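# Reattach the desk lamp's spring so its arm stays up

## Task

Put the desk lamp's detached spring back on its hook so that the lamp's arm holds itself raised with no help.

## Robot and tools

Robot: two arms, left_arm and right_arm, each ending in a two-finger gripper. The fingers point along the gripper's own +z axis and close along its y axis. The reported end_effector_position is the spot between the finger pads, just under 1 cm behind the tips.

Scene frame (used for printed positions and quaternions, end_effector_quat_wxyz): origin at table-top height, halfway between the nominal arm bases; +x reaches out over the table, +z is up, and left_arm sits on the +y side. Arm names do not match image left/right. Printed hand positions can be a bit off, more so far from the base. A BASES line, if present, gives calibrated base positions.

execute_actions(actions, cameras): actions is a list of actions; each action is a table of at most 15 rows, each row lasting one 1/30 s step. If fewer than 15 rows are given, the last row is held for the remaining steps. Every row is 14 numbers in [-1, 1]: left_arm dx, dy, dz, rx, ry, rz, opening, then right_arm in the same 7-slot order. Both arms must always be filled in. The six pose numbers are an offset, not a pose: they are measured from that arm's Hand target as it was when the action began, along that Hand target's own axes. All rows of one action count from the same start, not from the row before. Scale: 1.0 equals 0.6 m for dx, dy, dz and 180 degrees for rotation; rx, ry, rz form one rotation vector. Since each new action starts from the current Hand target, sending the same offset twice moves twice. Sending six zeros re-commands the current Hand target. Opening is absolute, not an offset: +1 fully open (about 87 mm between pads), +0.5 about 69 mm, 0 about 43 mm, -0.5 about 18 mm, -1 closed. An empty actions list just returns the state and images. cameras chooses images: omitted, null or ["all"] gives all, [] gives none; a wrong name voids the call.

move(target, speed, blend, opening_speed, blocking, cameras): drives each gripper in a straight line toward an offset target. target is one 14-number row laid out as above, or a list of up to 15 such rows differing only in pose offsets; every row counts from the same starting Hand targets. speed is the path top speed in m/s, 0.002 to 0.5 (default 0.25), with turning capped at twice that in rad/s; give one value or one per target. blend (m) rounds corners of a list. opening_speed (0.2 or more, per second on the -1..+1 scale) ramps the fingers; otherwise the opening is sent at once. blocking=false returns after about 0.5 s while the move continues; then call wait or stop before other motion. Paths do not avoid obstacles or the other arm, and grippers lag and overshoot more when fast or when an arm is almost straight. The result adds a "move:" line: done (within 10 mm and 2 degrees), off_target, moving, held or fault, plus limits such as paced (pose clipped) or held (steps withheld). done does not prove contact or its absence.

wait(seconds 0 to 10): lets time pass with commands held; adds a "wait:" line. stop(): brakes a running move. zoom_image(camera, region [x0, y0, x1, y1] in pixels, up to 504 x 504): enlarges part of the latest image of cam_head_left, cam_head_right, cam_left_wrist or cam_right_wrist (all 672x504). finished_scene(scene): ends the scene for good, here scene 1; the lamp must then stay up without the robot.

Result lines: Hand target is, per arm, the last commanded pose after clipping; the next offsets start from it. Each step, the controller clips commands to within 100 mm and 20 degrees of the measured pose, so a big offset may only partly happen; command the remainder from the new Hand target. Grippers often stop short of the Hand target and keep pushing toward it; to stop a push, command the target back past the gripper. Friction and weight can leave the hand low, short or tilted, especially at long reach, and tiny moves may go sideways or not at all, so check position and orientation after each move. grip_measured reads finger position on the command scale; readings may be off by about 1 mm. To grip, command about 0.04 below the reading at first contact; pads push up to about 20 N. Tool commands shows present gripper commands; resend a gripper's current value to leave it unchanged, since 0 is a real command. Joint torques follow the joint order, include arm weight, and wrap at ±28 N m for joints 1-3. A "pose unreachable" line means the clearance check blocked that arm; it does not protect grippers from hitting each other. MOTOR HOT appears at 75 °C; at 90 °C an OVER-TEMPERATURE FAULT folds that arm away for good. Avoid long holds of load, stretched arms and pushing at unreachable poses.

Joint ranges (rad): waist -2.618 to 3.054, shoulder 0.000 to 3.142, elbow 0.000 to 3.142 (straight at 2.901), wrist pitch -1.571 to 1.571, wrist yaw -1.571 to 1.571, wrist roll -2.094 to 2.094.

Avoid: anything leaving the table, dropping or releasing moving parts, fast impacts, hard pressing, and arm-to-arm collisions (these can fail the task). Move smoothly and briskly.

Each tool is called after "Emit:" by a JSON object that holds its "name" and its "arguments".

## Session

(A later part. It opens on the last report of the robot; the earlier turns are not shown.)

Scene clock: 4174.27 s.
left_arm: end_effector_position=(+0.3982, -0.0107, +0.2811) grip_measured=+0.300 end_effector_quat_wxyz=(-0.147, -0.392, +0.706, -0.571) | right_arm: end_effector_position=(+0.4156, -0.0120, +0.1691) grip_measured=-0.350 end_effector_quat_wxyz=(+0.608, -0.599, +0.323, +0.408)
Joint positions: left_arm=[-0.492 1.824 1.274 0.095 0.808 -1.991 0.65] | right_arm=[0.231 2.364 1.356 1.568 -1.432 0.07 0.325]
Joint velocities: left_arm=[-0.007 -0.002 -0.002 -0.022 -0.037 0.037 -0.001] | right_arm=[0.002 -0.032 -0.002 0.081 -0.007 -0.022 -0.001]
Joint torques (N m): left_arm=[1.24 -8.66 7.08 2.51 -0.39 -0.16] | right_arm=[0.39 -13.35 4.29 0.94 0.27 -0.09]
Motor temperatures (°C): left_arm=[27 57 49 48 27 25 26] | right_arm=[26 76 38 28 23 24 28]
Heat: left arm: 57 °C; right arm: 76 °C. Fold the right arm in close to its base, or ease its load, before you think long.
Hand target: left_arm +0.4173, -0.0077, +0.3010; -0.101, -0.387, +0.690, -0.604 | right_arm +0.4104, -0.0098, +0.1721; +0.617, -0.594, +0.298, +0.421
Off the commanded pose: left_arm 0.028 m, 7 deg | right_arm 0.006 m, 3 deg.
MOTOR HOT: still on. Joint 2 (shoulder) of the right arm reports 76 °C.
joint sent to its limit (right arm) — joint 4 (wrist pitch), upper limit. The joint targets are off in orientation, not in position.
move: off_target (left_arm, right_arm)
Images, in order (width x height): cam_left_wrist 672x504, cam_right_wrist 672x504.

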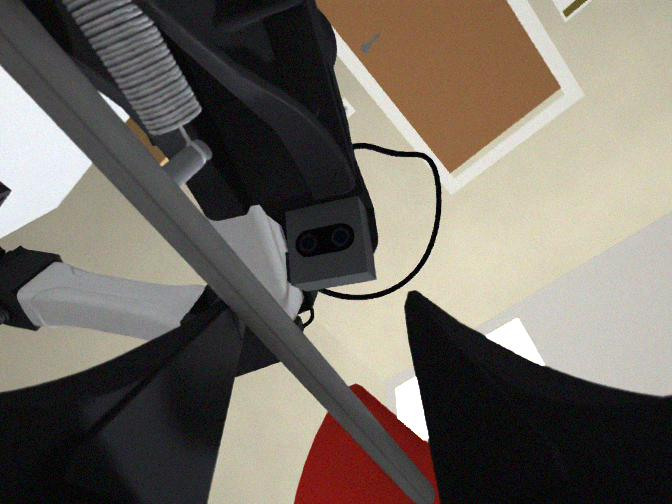

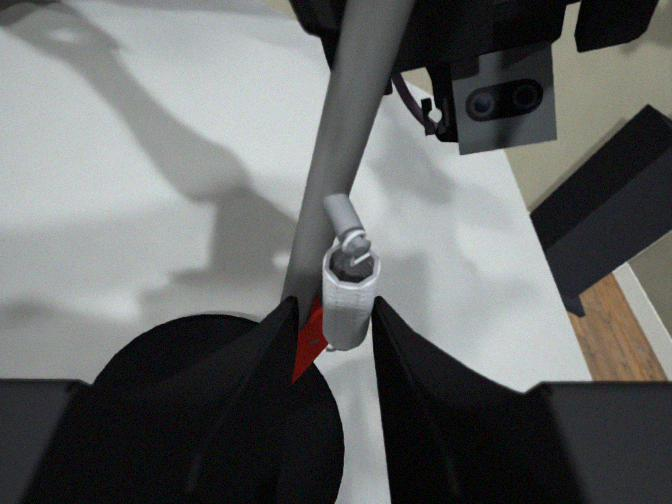

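Emit:
{"name": "move", "arguments": {"target": [0,0,0,0,0,0,0.3,0,-0.003,-0.09,0,0,0,-0.3], "speed": 0.1, "cameras": ["cam_left_wrist", "cam_right_wrist"]}}

Emit:
{"name": "zoom_image", "arguments": {"camera": "cam_right_wrist", "region": [262, 168, 412, 318]}}

Scene clock: 4184.83 s.
left_arm: end_effector_position=(+0.3982, -0.0107, +0.2811) grip_measured=+0.300 end_effector_quat_wxyz=(-0.147, -0.392, +0.706, -0.571) | right_arm: end_effector_position=(+0.4225, -0.0613, +0.1521) grip_measured=-0.300 end_effector_quat_wxyz=(+0.593, -0.607, +0.347, +0.398)
Joint positions: left_arm=[-0.492 1.824 1.274 0.095 0.808 -1.991 0.65] | right_arm=[0.125 2.364 1.325 1.569 -1.528 0.07 0.35]
Joint velocities: left_arm=[-0.002 -0.007 -0.012 0.022 -0.007 0.037 -0.017] | right_arm=[-0.007 -0.017 0.012 -0.007 0.037 0.095 0.004]
Joint torques (N m): left_arm=[1.22 -8.68 7.09 2.51 -0.39 -0.16] | right_arm=[-0.43 -15.76 4.42 0.91 0.26 -0.07]
Motor temperatures (°C): left_arm=[27 57 49 48 27 25 26] | right_arm=[26 77 37 28 23 24 27]
Heat: left arm: 57 °C; right arm: 77 °C. Fold the right arm in close to its base, or ease its load, before you think long.
Hand target: left_arm +0.4173, -0.0077, +0.3010; -0.101, -0.387, +0.690, -0.604 | right_arm +0.4195, -0.0627, +0.1672; +0.618, -0.594, +0.298, +0.421
Off the commanded pose: left_arm 0.028 m, 7 deg | right_arm 0.015 m, 7 deg.
MOTOR HOT: still on. Joint 2 (shoulder) of the right arm reports 77 °C.
joint sent to its limit (right arm) — joint 4 (wrist pitch), upper limit. The joint targets are off in orientation, not in position.
move: off_target (left_arm, right_arm)
Images, in order (width x height): cam_left_wrist 672x504, cam_right_wrist 672x504.

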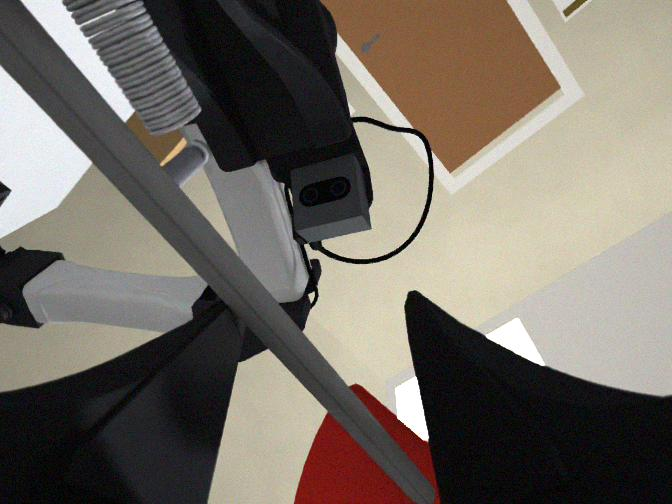

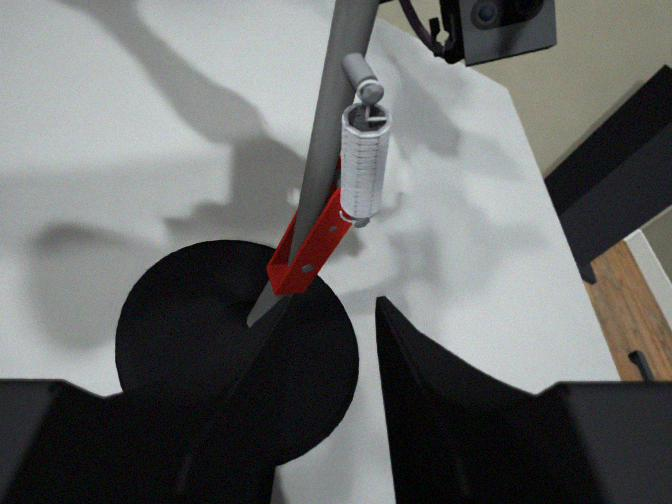

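Scaled by 3.360 from the camera's 672x504 image, which has a finer 960x720 frame.

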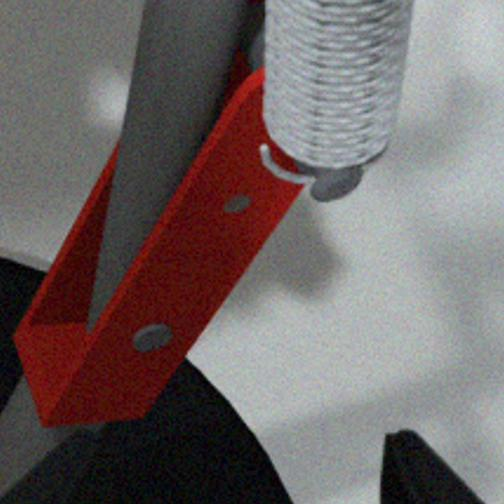

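Emit:
{"name": "move", "arguments": {"target": [[0,0,0,0,0,0,0.3,-0.0283,-0.003,-0.08,0,0,0,-0.3],[0,0,0,0,0,0,0.3,-0.159,0.1585,-0.0988,0,0,0.156,-0.3]], "speed": 0.15, "blend": [0.02,0]}}

Scene clock: 4194.50 s.
left_arm: end_effector_position=(+0.3982, -0.0107, +0.2811) grip_measured=+0.300 end_effector_quat_wxyz=(-0.147, -0.392, +0.706, -0.571) | right_arm: end_effector_position=(+0.3031, -0.1404, +0.1949) grip_measured=-0.300 end_effector_quat_wxyz=(+0.528, -0.476, +0.520, +0.472)
Joint positions: left_arm=[-0.492 1.824 1.274 0.095 0.808 -1.991 0.65] | right_arm=[-0.073 1.822 0.706 1.534 -1.56 0.407 0.35]
Joint velocities: left_arm=[-0.012 0.002 0.027 -0.037 0.037 -0.066 -0.006] | right_arm=[0.002 0.002 0.002 0.007 -0.051 0.037 -0.001]
Joint torques (N m): left_arm=[1.24 -8.65 7.08 2.52 -0.39 -0.16] | right_arm=[-0.85 -9.18 4.27 0.85 0.23 0.08]
Motor temperatures (°C): left_arm=[27 57 49 48 27 25 26] | right_arm=[26 77 37 28 23 24 27]
Heat: left arm: 57 °C; right arm: 77 °C. Fold the right arm in close to its base, or ease its load, before you think long.
Hand target: left_arm +0.4173, -0.0077, +0.3010; -0.101, -0.387, +0.690, -0.604 | right_arm +0.3000, -0.1431, +0.1977; +0.498, -0.504, +0.433, +0.558
Off the commanded pose: left_arm 0.028 m, 7 deg | right_arm 0.005 m, 15 deg.
MOTOR HOT: still on. Joint 2 (shoulder) of the right arm reports 77 °C.
joint sent to its limit (right arm) — joint 5 (wrist yaw), lower limit. The joint targets are off in orientation, not in position.
move: off_target (left_arm, right_arm)

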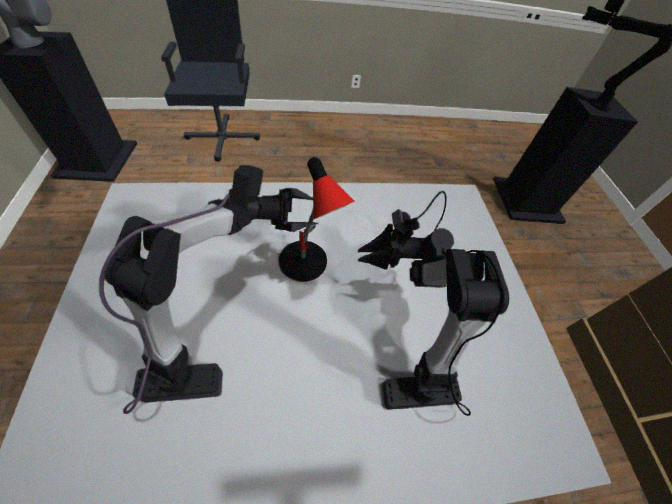

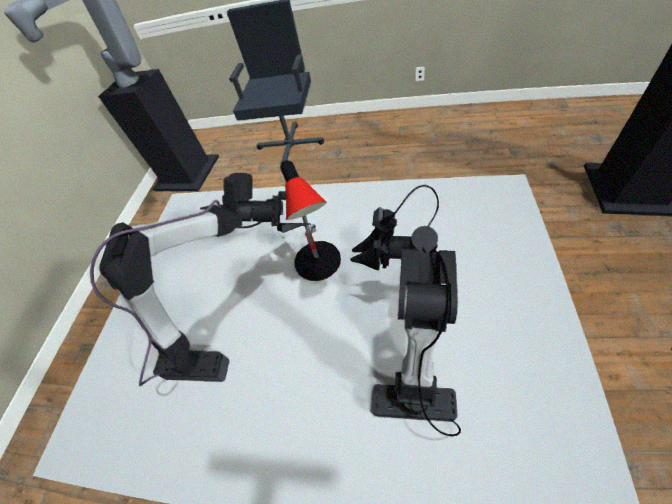

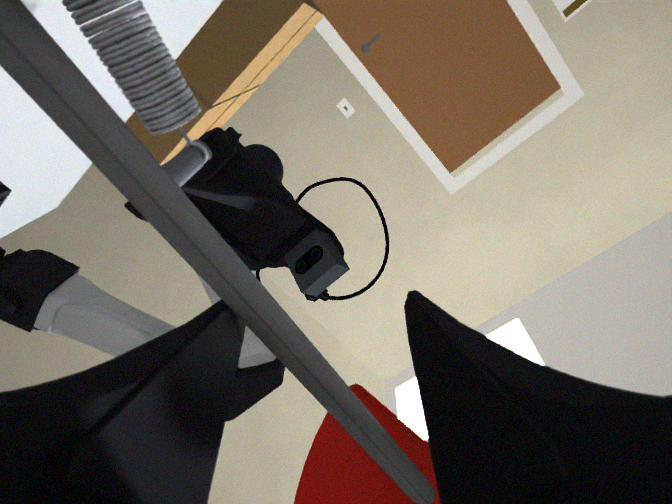

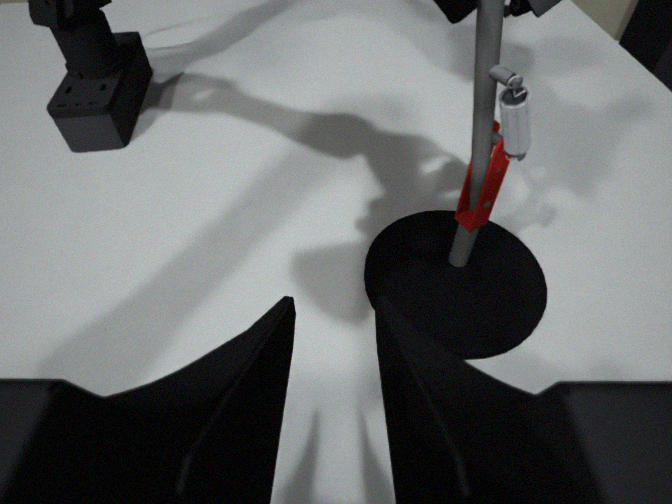

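Emit:
{"name": "move", "arguments": {"target": [0.0149,0.02,0.0017,0,0,0,0.3,0,0,0,0,0,0,-0.3], "speed": 0.03, "cameras": ["cam_left_wrist", "cam_right_wrist"]}}

Scene clock: 4205.07 s.
left_arm: end_effector_position=(+0.3982, -0.0128, +0.2757) grip_measured=+0.300 end_effector_quat_wxyz=(-0.133, -0.396, +0.700, -0.579) | right_arm: end_effector_position=(+0.3029, -0.1404, +0.1949) grip_measured=-0.300 end_effector_quat_wxyz=(+0.528, -0.475, +0.521, +0.473)
Joint positions: left_arm=[-0.504 1.817 1.228 0.167 0.769 -2.009 0.65] | right_arm=[-0.073 1.822 0.706 1.534 -1.56 0.41 0.35]
Joint velocities: left_arm=[-0.002 -0.012 0.032 0.007 0.066 -0.081 -0.001] | right_arm=[0.007 -0.007 0.002 0.007 0.037 -0.037 -0.009]
Joint torques (N m): left_arm=[-0.24 -10.19 6.26 2.22 -0.29 -0.11] | right_arm=[-0.87 -9.1 4.29 0.88 0.23 0.06]
Motor temperatures (°C): left_arm=[27 57 49 48 27 25 26] | right_arm=[26 72 37 28 23 24 27]
Heat: left arm: 57 °C; right arm: 72 °C. Fold the right arm in close to its base, or ease its load, before you think long.
Hand target: left_arm +0.4037, -0.0128, +0.2972; -0.100, -0.387, +0.690, -0.604 | right_arm +0.3000, -0.1431, +0.1977; +0.497, -0.504, +0.433, +0.558
Off the commanded pose: left_arm 0.022 m, 5 deg | right_arm 0.005 m, 15 deg.
MOTOR HOT: still on. Joint 2 (shoulder) of the right arm reports 72 °C.
joint sent to its limit (right arm) — joint 5 (wrist yaw), lower limit. The joint targets are off in orientation, not in position.
move: off_target (left_arm, right_arm)
Images, in order (width x height): cam_left_wrist 672x504, cam_right_wrist 672x504.

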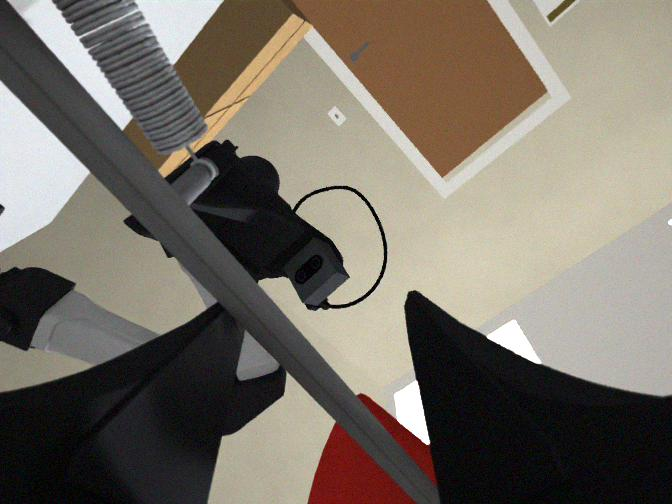

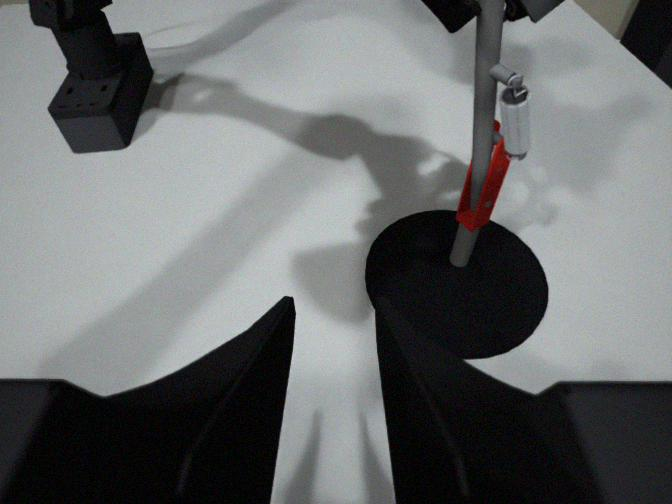

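Emit:
{"name": "move", "arguments": {"target": [0.0119,0.016,0.0014,0,0,0,0.3,0,0,0,0,0,0,-0.3], "speed": 0.03, "cameras": ["cam_left_wrist", "cam_right_wrist"]}}

Scene clock: 4208.33 s.
left_arm: end_effector_position=(+0.3958, -0.0163, +0.2724) grip_measured=+0.300 end_effector_quat_wxyz=(-0.115, -0.401, +0.696, -0.584) | right_arm: end_effector_position=(+0.3029, -0.1404, +0.1949) grip_measured=-0.300 end_effector_quat_wxyz=(+0.527, -0.475, +0.521, +0.473)
Joint positions: left_arm=[-0.524 1.8 1.188 0.215 0.716 -2.02 0.65] | right_arm=[-0.073 1.822 0.706 1.534 -1.56 0.411 0.35]
Joint velocities: left_arm=[0.007 -0.012 -0.012 -0.066 0.037 -0.022 0.004] | right_arm=[0.007 -0.012 0.002 -0.007 0.037 0.022 -0.014]
Joint torques (N m): left_arm=[-0.53 -10.43 5.91 2.06 -0.01 -0.11] | right_arm=[-0.9 -9.09 4.27 0.89 0.23 0.07]
Motor temperatures (°C): left_arm=[27 58 49 48 27 25 26] | right_arm=[26 71 37 28 23 24 27]
Heat: left arm: 58 °C; right arm: 71 °C.
Hand target: left_arm +0.3928, -0.0169, +0.2939; -0.101, -0.387, +0.690, -0.604 | right_arm +0.3000, -0.1431, +0.1977; +0.498, -0.504, +0.433, +0.558
Off the commanded pose: left_arm 0.022 m, 3 deg | right_arm 0.005 m, 15 deg.
MOTOR HOT: cleared for the motors of the right arm.
joint sent to its limit (right arm) — joint 5 (wrist yaw), lower limit. The joint targets are off in orientation, not in position.
move: off_target (left_arm, right_arm)
Images, in order (width x height): cam_left_wrist 672x504, cam_right_wrist 672x504.

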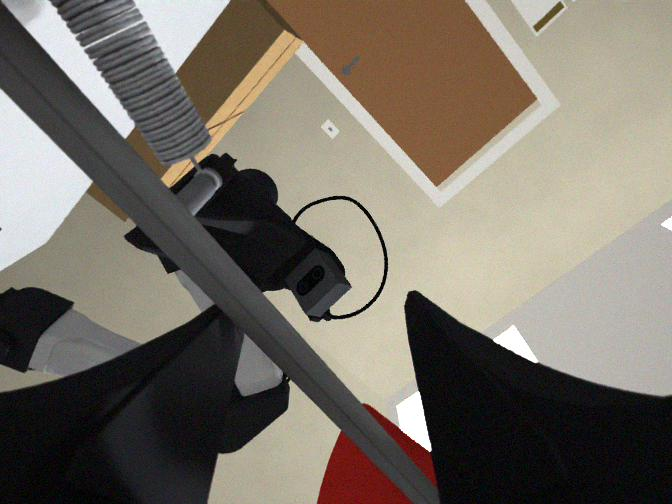

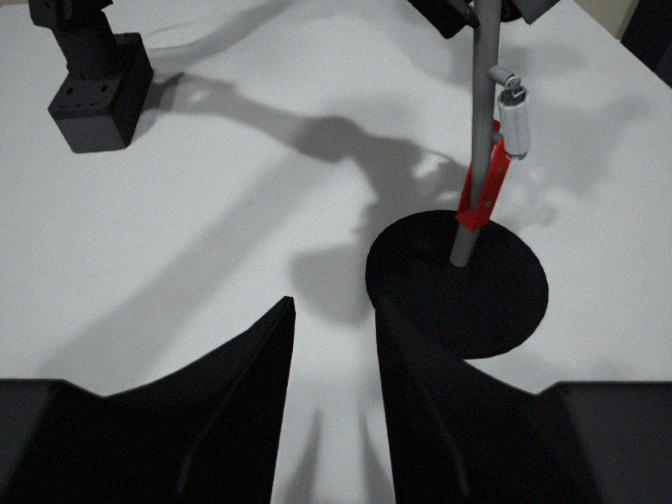

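Emit:
{"name": "move", "arguments": {"target": [0.0119,0.016,0.0014,0,0,0,0.3,0,0,0,0,0,0,-0.3], "speed": 0.03, "cameras": ["cam_left_wrist", "cam_right_wrist"]}}

Scene clock: 4211.73 s.
left_arm: end_effector_position=(+0.3846, -0.0210, +0.2696) grip_measured=+0.300 end_effector_quat_wxyz=(-0.114, -0.401, +0.697, -0.584) | right_arm: end_effector_position=(+0.3029, -0.1404, +0.1949) grip_measured=-0.300 end_effector_quat_wxyz=(+0.527, -0.475, +0.521, +0.473)
Joint positions: left_arm=[-0.55 1.777 1.144 0.243 0.69 -2.03 0.65] | right_arm=[-0.073 1.822 0.706 1.534 -1.56 0.411 0.35]
Joint velocities: left_arm=[0.007 -0.007 -0.022 -0.022 -0.022 0.037 0.009] | right_arm=[-0.007 -0.007 0.012 -0.022 0.051 -0.051 -0.004]
Joint torques (N m): left_arm=[-0.34 -10.14 5.94 2.05 0.01 -0.11] | right_arm=[-0.85 -9.09 4.3 0.89 0.23 0.07]
Motor temperatures (°C): left_arm=[27 58 49 48 27 25 26] | right_arm=[26 69 37 28 23 24 27]
Heat: left arm: 58 °C; right arm: 69 °C.
Hand target: left_arm +0.3820, -0.0210, +0.2906; -0.101, -0.387, +0.689, -0.604 | right_arm +0.3000, -0.1431, +0.1977; +0.497, -0.504, +0.433, +0.558
Off the commanded pose: left_arm 0.021 m, 3 deg | right_arm 0.005 m, 15 deg.
joint sent to its limit (right arm) — joint 5 (wrist yaw), lower limit. The joint targets are off in orientation, not in position.
move: off_target (left_arm, right_arm)
Images, in order (width x height): cam_left_wrist 672x504, cam_right_wrist 672x504.

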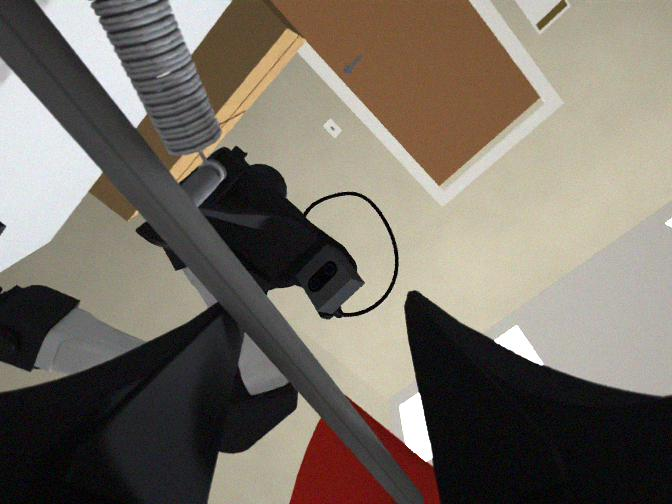

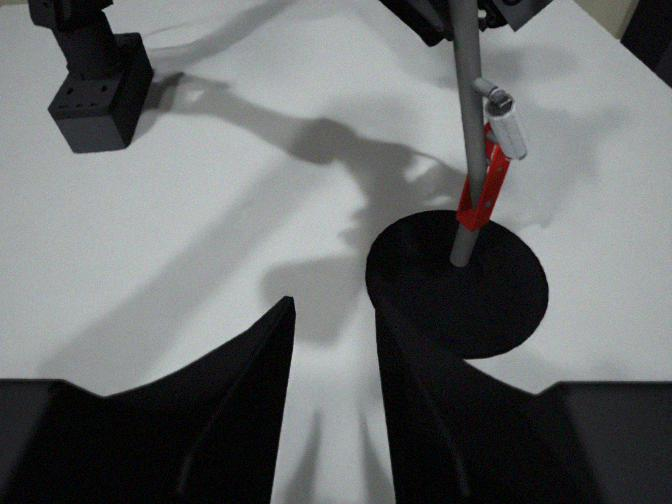

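Emit:
{"name": "move", "arguments": {"target": [0.0105,0.0169,0.0018,0,0,0,0.3,0,0,0,0,0,0,-0.3], "speed": 0.03, "cameras": ["cam_left_wrist", "cam_right_wrist"]}}

Scene clock: 4217.93 s.
left_arm: end_effector_position=(+0.3732, -0.0248, +0.2639) grip_measured=+0.300 end_effector_quat_wxyz=(-0.115, -0.402, +0.698, -0.581) | right_arm: end_effector_position=(+0.3029, -0.1404, +0.1949) grip_measured=-0.300 end_effector_quat_wxyz=(+0.527, -0.475, +0.521, +0.473)
Joint positions: left_arm=[-0.574 1.757 1.1 0.267 0.669 -2.038 0.65] | right_arm=[-0.073 1.822 0.706 1.534 -1.56 0.411 0.35]
Joint velocities: left_arm=[-0.002 -0.007 -0.012 0.037 0.022 -0.022 -0.001] | right_arm=[0.012 0.012 -0.007 -0.037 -0.051 -0.022 0.019]
Joint torques (N m): left_arm=[-0.36 -9.98 6.01 2.11 -0.01 -0.12] | right_arm=[-0.87 -9.07 4.3 0.88 0.23 0.07]
Motor temperatures (°C): left_arm=[27 57 48 47 27 25 26] | right_arm=[26 68 37 28 23 24 26]
Heat: left arm: 57 °C; right arm: 68 °C.
Hand target: left_arm +0.3714, -0.0251, +0.2865; -0.101, -0.387, +0.690, -0.604 | right_arm +0.3000, -0.1431, +0.1977; +0.498, -0.504, +0.433, +0.558
Off the commanded pose: left_arm 0.023 m, 4 deg | right_arm 0.005 m, 15 deg.
joint sent to its limit (right arm) — joint 5 (wrist yaw), lower limit. The joint targets are off in orientation, not in position.
move: off_target (left_arm, right_arm)
Images, in order (width x height): cam_left_wrist 672x504, cam_right_wrist 672x504.

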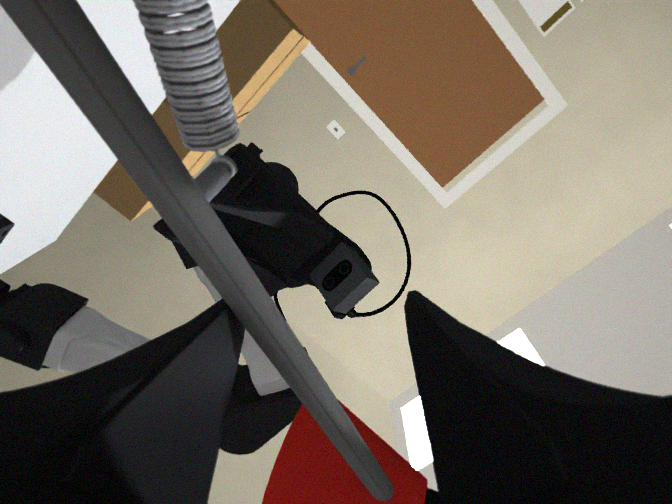

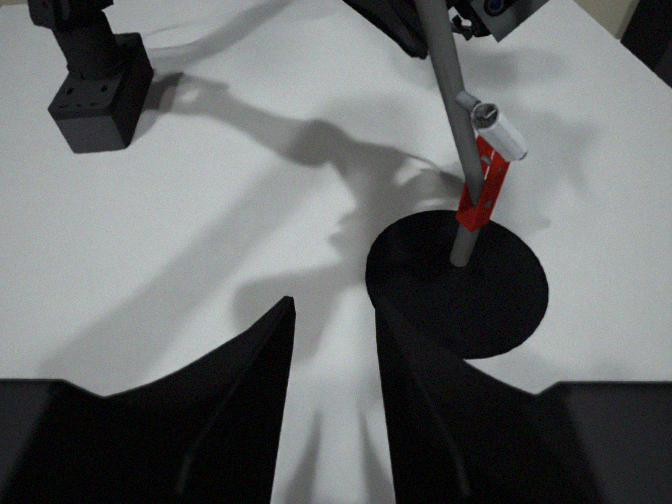

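Emit:
{"name": "zoom_image", "arguments": {"camera": "cam_right_wrist", "region": [430, 80, 550, 200]}}

Scaled by 4.200 from the camera's 672x504 image, which has a finer 960x720 frame.

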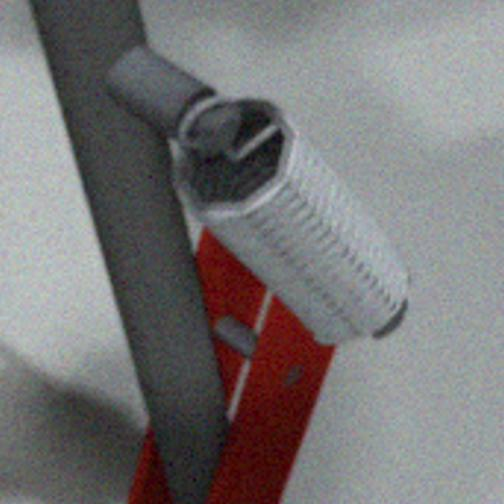

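Emit:
{"name": "move", "arguments": {"target": [0.009,0.0177,0.0022,0,0,0,0.3,0,0,0,0,0,0,-0.3], "speed": 0.03, "cameras": ["cam_left_wrist", "cam_right_wrist"]}}

Scene clock: 4225.10 s.
left_arm: end_effector_position=(+0.3631, -0.0283, +0.2591) grip_measured=+0.300 end_effector_quat_wxyz=(-0.114, -0.402, +0.699, -0.581) | right_arm: end_effector_position=(+0.3029, -0.1404, +0.1949) grip_measured=-0.300 end_effector_quat_wxyz=(+0.527, -0.475, +0.521, +0.473)
Joint positions: left_arm=[-0.597 1.74 1.058 0.298 0.646 -2.047 0.65] | right_arm=[-0.073 1.822 0.706 1.534 -1.56 0.411 0.35]
Joint velocities: left_arm=[-0.012 0.002 -0.002 -0.022 0.022 -0.037 0.001] | right_arm=[-0.007 0.007 0.007 -0.022 -0.051 0.081 -0.012]
Joint torques (N m): left_arm=[-0.4 -9.77 5.97 2.13 -0.01 -0.12] | right_arm=[-0.87 -9.07 4.3 0.89 0.23 0.07]
Motor temperatures (°C): left_arm=[27 58 48 47 27 25 26] | right_arm=[26 66 37 28 23 24 26]
Heat: left arm: 58 °C; right arm: 66 °C.
Hand target: left_arm +0.3613, -0.0289, +0.2816; -0.101, -0.387, +0.689, -0.604 | right_arm +0.3000, -0.1431, +0.1977; +0.498, -0.504, +0.433, +0.558
Off the commanded pose: left_arm 0.022 m, 4 deg | right_arm 0.005 m, 15 deg.
joint sent to its limit (right arm) — joint 5 (wrist yaw), lower limit. The joint targets are off in orientation, not in position.
move: off_target (left_arm, right_arm)
Images, in order (width x height): cam_left_wrist 672x504, cam_right_wrist 672x504.

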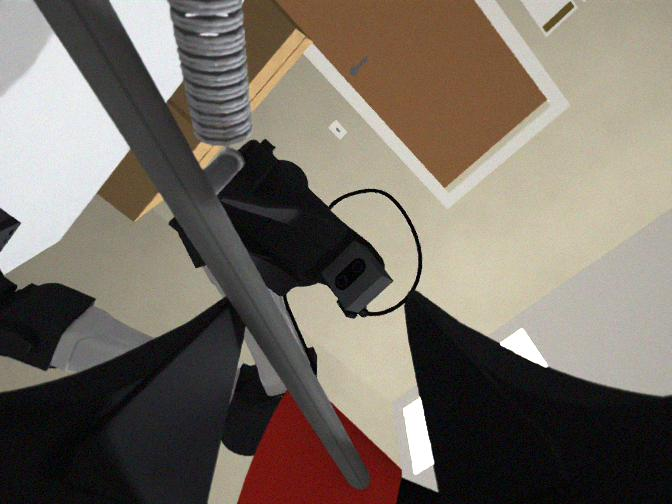

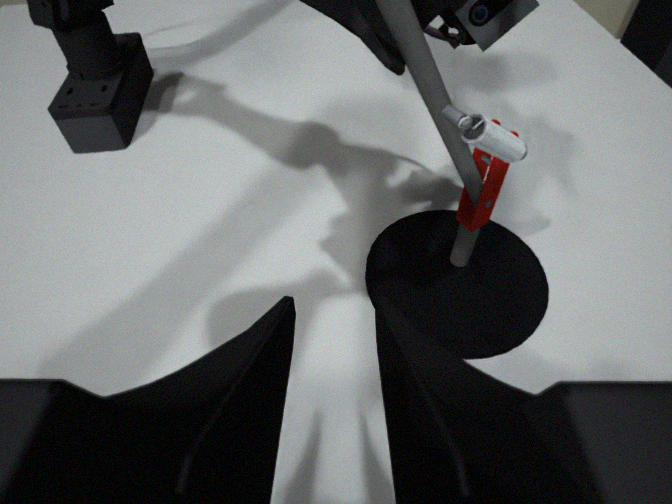

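Emit:
{"name": "move", "arguments": {"target": [0.0075,0.0184,0.0026,0,0,0,0.3,0,0,0,0,0,0,-0.3], "speed": 0.03, "cameras": ["cam_left_wrist", "cam_right_wrist"]}}

Scene clock: 4228.47 s.
left_arm: end_effector_position=(+0.3536, -0.0317, +0.2536) grip_measured=+0.300 end_effector_quat_wxyz=(-0.112, -0.402, +0.699, -0.581) | right_arm: end_effector_position=(+0.3029, -0.1404, +0.1949) grip_measured=-0.300 end_effector_quat_wxyz=(+0.527, -0.475, +0.521, +0.473)
Joint positions: left_arm=[-0.62 1.727 1.016 0.334 0.623 -2.057 0.65] | right_arm=[-0.073 1.822 0.706 1.534 -1.56 0.411 0.35]
Joint velocities: left_arm=[-0.007 -0.002 0.007 0.007 -0.037 -0.007 0.012] | right_arm=[0.012 -0.007 -0.012 -0.037 -0.022 0.007 -0.004]
Joint torques (N m): left_arm=[-0.47 -9.54 5.89 2.14 0 -0.12] | right_arm=[-0.87 -9.07 4.3 0.89 0.24 0.06]
Motor temperatures (°C): left_arm=[27 59 47 47 27 25 26] | right_arm=[26 65 37 28 23 24 26]
Heat: left arm: 59 °C; right arm: 65 °C.
Hand target: left_arm +0.3515, -0.0325, +0.2753; -0.101, -0.387, +0.689, -0.604 | right_arm +0.3000, -0.1431, +0.1977; +0.498, -0.504, +0.433, +0.558
Off the commanded pose: left_arm 0.022 m, 4 deg | right_arm 0.005 m, 15 deg.
joint sent to its limit (right arm) — joint 5 (wrist yaw), lower limit. The joint targets are off in orientation, not in position.
move: off_target (left_arm, right_arm)
Images, in order (width x height): cam_left_wrist 672x504, cam_right_wrist 672x504.

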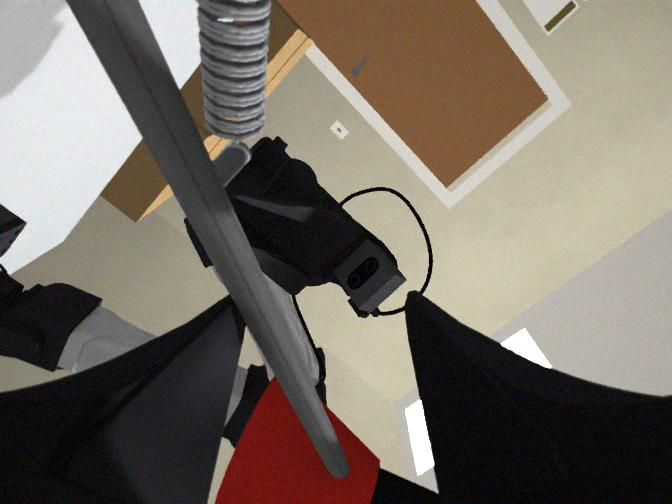

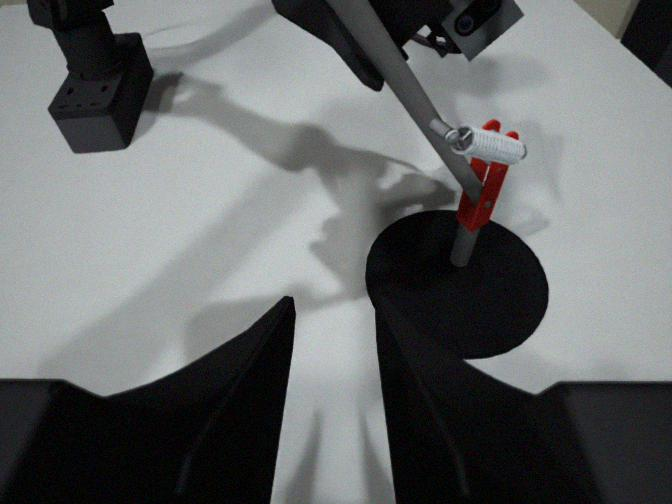

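Emit:
{"name": "move", "arguments": {"target": [0.0058,0.0189,0.0029,0,0,0,0.3,0,0,0,0,0,0,-0.3], "speed": 0.03, "cameras": ["cam_left_wrist", "cam_right_wrist"]}}

Scene clock: 4235.27 s.
left_arm: end_effector_position=(+0.3445, -0.0352, +0.2476) grip_measured=+0.300 end_effector_quat_wxyz=(-0.111, -0.401, +0.698, -0.582) | right_arm: end_effector_position=(+0.3029, -0.1404, +0.1949) grip_measured=-0.300 end_effector_quat_wxyz=(+0.527, -0.475, +0.521, +0.473)
Joint positions: left_arm=[-0.643 1.718 0.976 0.373 0.6 -2.066 0.65] | right_arm=[-0.073 1.822 0.706 1.534 -1.56 0.411 0.35]
Joint velocities: left_arm=[-0.002 0.002 -0.007 -0.022 -0.051 -0.081 -0.004] | right_arm=[0.007 -0.007 -0.007 -0.022 0.007 -0.007 0.001]
Joint torques (N m): left_arm=[-0.49 -9.36 5.78 2.13 -0.01 -0.12] | right_arm=[-0.85 -9.09 4.3 0.89 0.23 0.06]
Motor temperatures (°C): left_arm=[27 58 47 47 27 25 26] | right_arm=[26 64 37 28 23 24 26]
Heat: left arm: 58 °C; right arm: 64 °C.
Hand target: left_arm +0.3423, -0.0359, +0.2684; -0.101, -0.387, +0.689, -0.604 | right_arm +0.3000, -0.1431, +0.1977; +0.498, -0.504, +0.433, +0.558
Off the commanded pose: left_arm 0.021 m, 3 deg | right_arm 0.005 m, 15 deg.
joint sent to its limit (right arm) — joint 5 (wrist yaw), lower limit. The joint targets are off in orientation, not in position.
move: off_target (left_arm, right_arm)
Images, in order (width x height): cam_left_wrist 672x504, cam_right_wrist 672x504.

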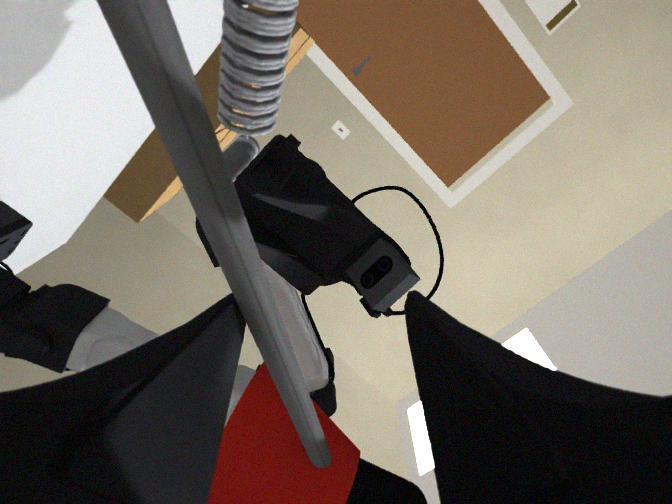

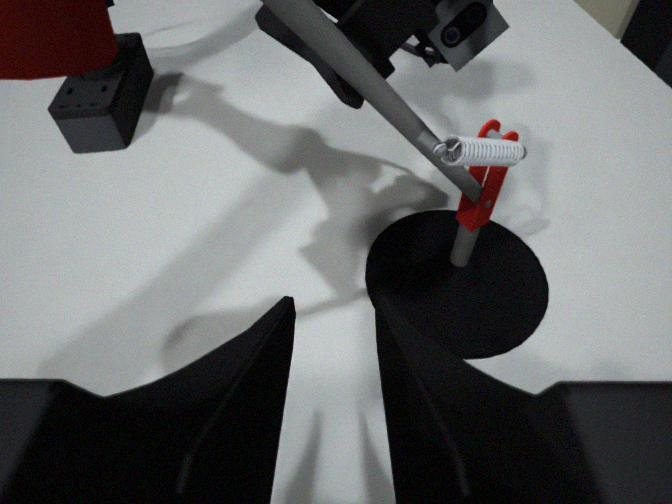

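Emit:
{"name": "move", "arguments": {"target": [0.0048,0.0192,0.0031,0,0,0,0.3,0,0,0,0,0,0,-0.3], "speed": 0.03, "cameras": ["cam_left_wrist", "cam_right_wrist"]}}

Scene clock: 4240.37 s.
left_arm: end_effector_position=(+0.3365, -0.0384, +0.2421) grip_measured=+0.300 end_effector_quat_wxyz=(-0.109, -0.400, +0.697, -0.585) | right_arm: end_effector_position=(+0.3029, -0.1404, +0.1949) grip_measured=-0.300 end_effector_quat_wxyz=(+0.527, -0.475, +0.521, +0.473)
Joint positions: left_arm=[-0.665 1.713 0.937 0.42 0.577 -2.075 0.65] | right_arm=[-0.073 1.822 0.706 1.534 -1.56 0.411 0.35]
Joint velocities: left_arm=[0.007 0.007 -0.012 0.051 -0.037 0.037 -0.017] | right_arm=[-0.002 -0.022 0.007 0.051 -0.066 -0.066 0.001]
Joint torques (N m): left_arm=[-0.55 -9.2 5.59 2.08 0.01 -0.11] | right_arm=[-0.87 -9.1 4.29 0.89 0.23 0.07]
Motor temperatures (°C): left_arm=[27 58 47 47 27 25 26] | right_arm=[26 63 37 28 23 24 26]
Heat: left arm: 58 °C; right arm: 63 °C.
Hand target: left_arm +0.3335, -0.0392, +0.2608; -0.101, -0.387, +0.689, -0.604 | right_arm +0.3000, -0.1431, +0.1977; +0.498, -0.504, +0.433, +0.558
Off the commanded pose: left_arm 0.019 m, 3 deg | right_arm 0.005 m, 15 deg.
joint sent to its limit (right arm) — joint 5 (wrist yaw), lower limit. The joint targets are off in orientation, not in position.
move: off_target (left_arm, right_arm)
Images, in order (width x height): cam_left_wrist 672x504, cam_right_wrist 672x504.

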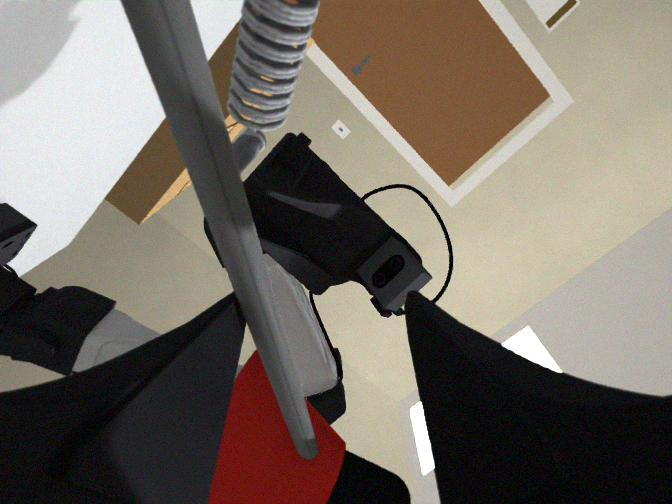

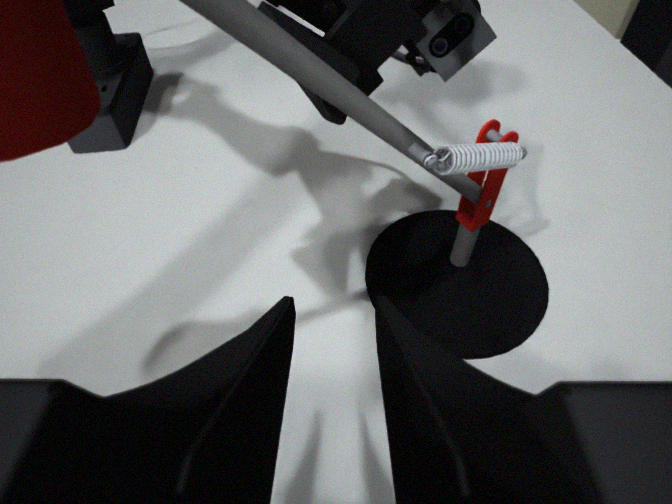

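Emit:
{"name": "move", "arguments": {"target": [0,0,0,0,0,0,0.3,-0.03,0.049,-0.244,0.193,0.0035,-0.023,-0.3], "speed": 0.15}}

Scene clock: 4264.03 s.
left_arm: end_effector_position=(+0.3365, -0.0384, +0.2421) grip_measured=+0.300 end_effector_quat_wxyz=(-0.109, -0.400, +0.697, -0.585) | right_arm: end_effector_position=(+0.2945, -0.2923, +0.1954) grip_measured=-0.300 end_effector_quat_wxyz=(+0.624, -0.323, +0.628, +0.336)
Joint positions: left_arm=[-0.665 1.713 0.937 0.42 0.577 -2.075 0.65] | right_arm=[-0.575 1.669 0.524 1.535 -1.56 0.409 0.35]
Joint velocities: left_arm=[-0.007 0.017 0.002 -0.051 -0.007 -0.022 0.009] | right_arm=[-0.022 0.002 0.007 -0.037 0.022 0.022 -0.004]
Joint torques (N m): left_arm=[-0.54 -9.17 5.6 2.08 0.01 -0.11] | right_arm=[-0.79 -7.71 4.16 1.05 0.22 -0.14]
Motor temperatures (°C): left_arm=[27 59 46 47 27 25 26] | right_arm=[26 60 37 28 23 24 26]
Heat: left arm: 59 °C; right arm: 60 °C.
Hand target: left_arm +0.3335, -0.0392, +0.2608; -0.101, -0.387, +0.689, -0.604 | right_arm +0.2915, -0.2930, +0.1987; +0.644, -0.351, +0.563, +0.383
Off the commanded pose: left_arm 0.019 m, 3 deg | right_arm 0.005 m, 10 deg.
joint sent to its limit (right arm) — joint 5 (wrist yaw), lower limit. The joint targets are off in orientation, not in position.
move: off_target (left_arm, right_arm)

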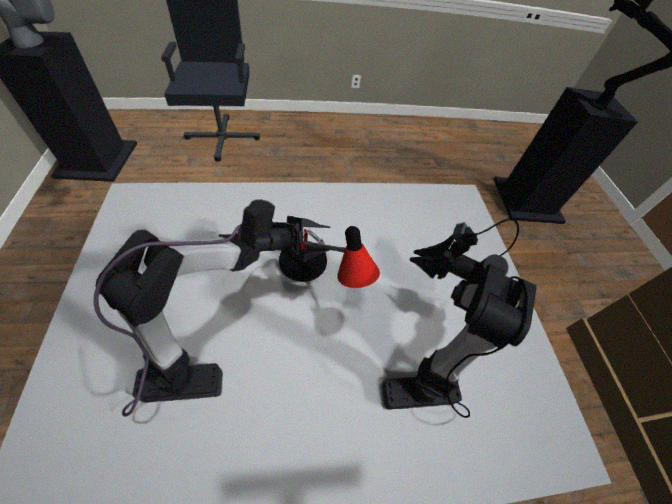

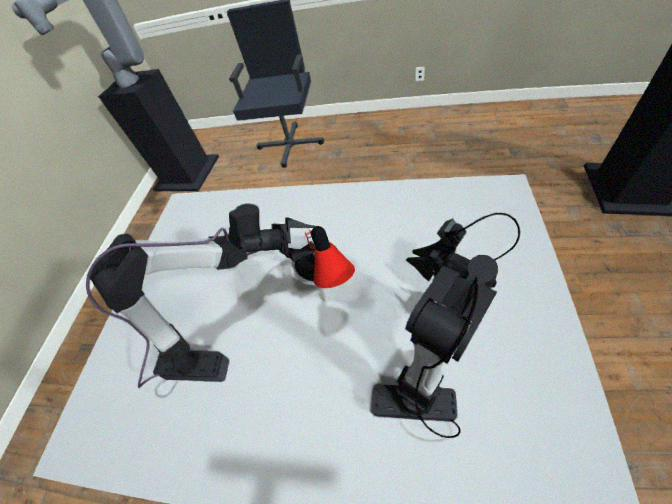

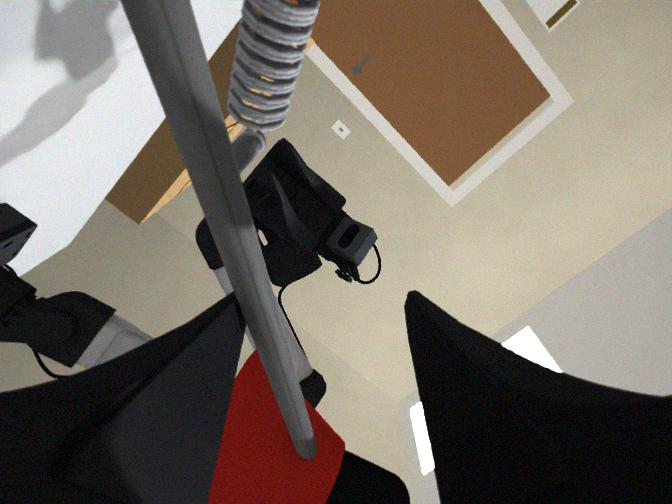

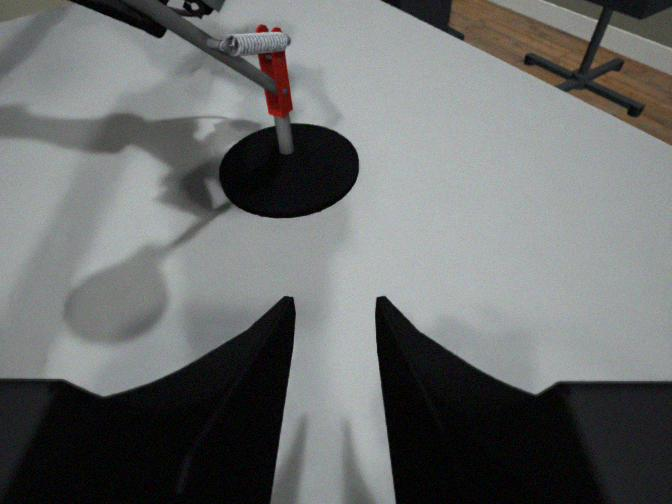

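Emit:
{"name": "execute_actions", "arguments": {"actions": []}}

Scene clock: 4276.80 s.
left_arm: end_effector_position=(+0.3365, -0.0384, +0.2421) grip_measured=+0.300 end_effector_quat_wxyz=(-0.109, -0.400, +0.697, -0.585) | right_arm: end_effector_position=(+0.2945, -0.2923, +0.1954) grip_measured=-0.300 end_effector_quat_wxyz=(+0.624, -0.323, +0.628, +0.336)
Joint positions: left_arm=[-0.665 1.713 0.937 0.42 0.577 -2.075 0.65] | right_arm=[-0.575 1.669 0.524 1.535 -1.56 0.409 0.35]
Joint velocities: left_arm=[0.017 -0.002 -0.012 -0.022 -0.051 0.022 0.004] | right_arm=[-0.002 -0.002 -0.012 -0.037 -0.037 -0.022 0.004]
Joint torques (N m): left_arm=[-0.53 -9.18 5.6 2.08 0 -0.1] | right_arm=[-0.79 -7.72 4.15 1.05 0.21 -0.13]
Motor temperatures (°C): left_arm=[27 59 45 47 27 25 26] | right_arm=[26 58 36 29 23 24 26]
Heat: left arm: 59 °C; right arm: 58 °C.
Hand target: left_arm +0.3335, -0.0392, +0.2608; -0.101, -0.387, +0.689, -0.604 | right_arm +0.2915, -0.2930, +0.1987; +0.644, -0.351, +0.563, +0.383
Tool commands: left_gripper/opening=+0.3 right_gripper/opening=-0.3
Off the commanded pose: left_arm 0.019 m, 3 deg | right_arm 0.005 m, 10 deg.

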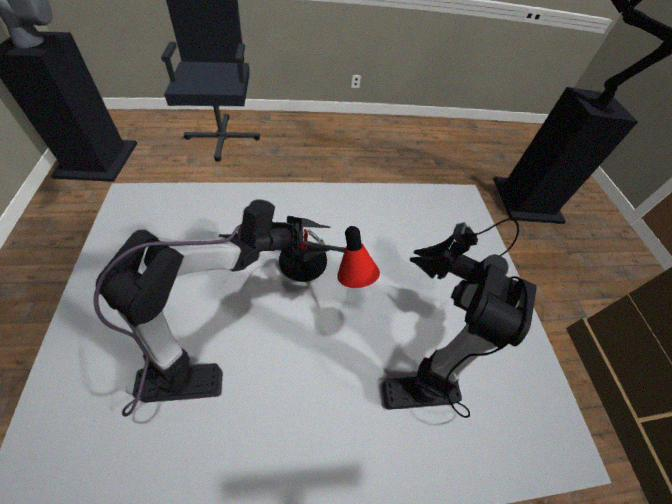

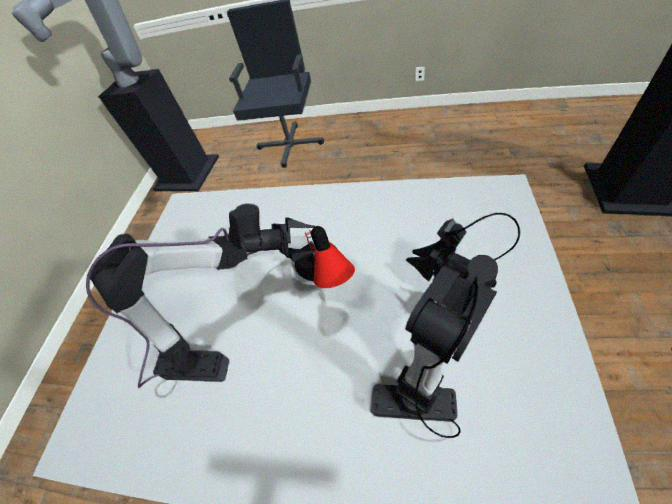

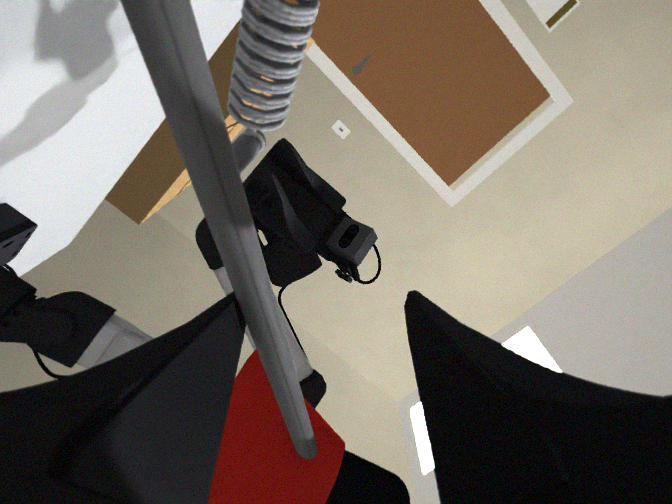

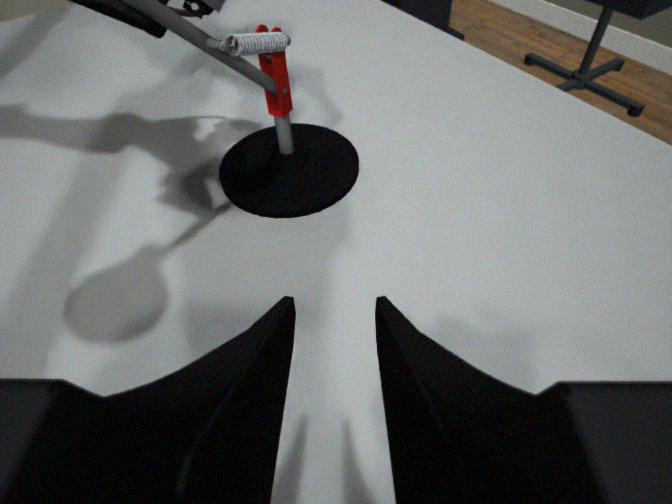

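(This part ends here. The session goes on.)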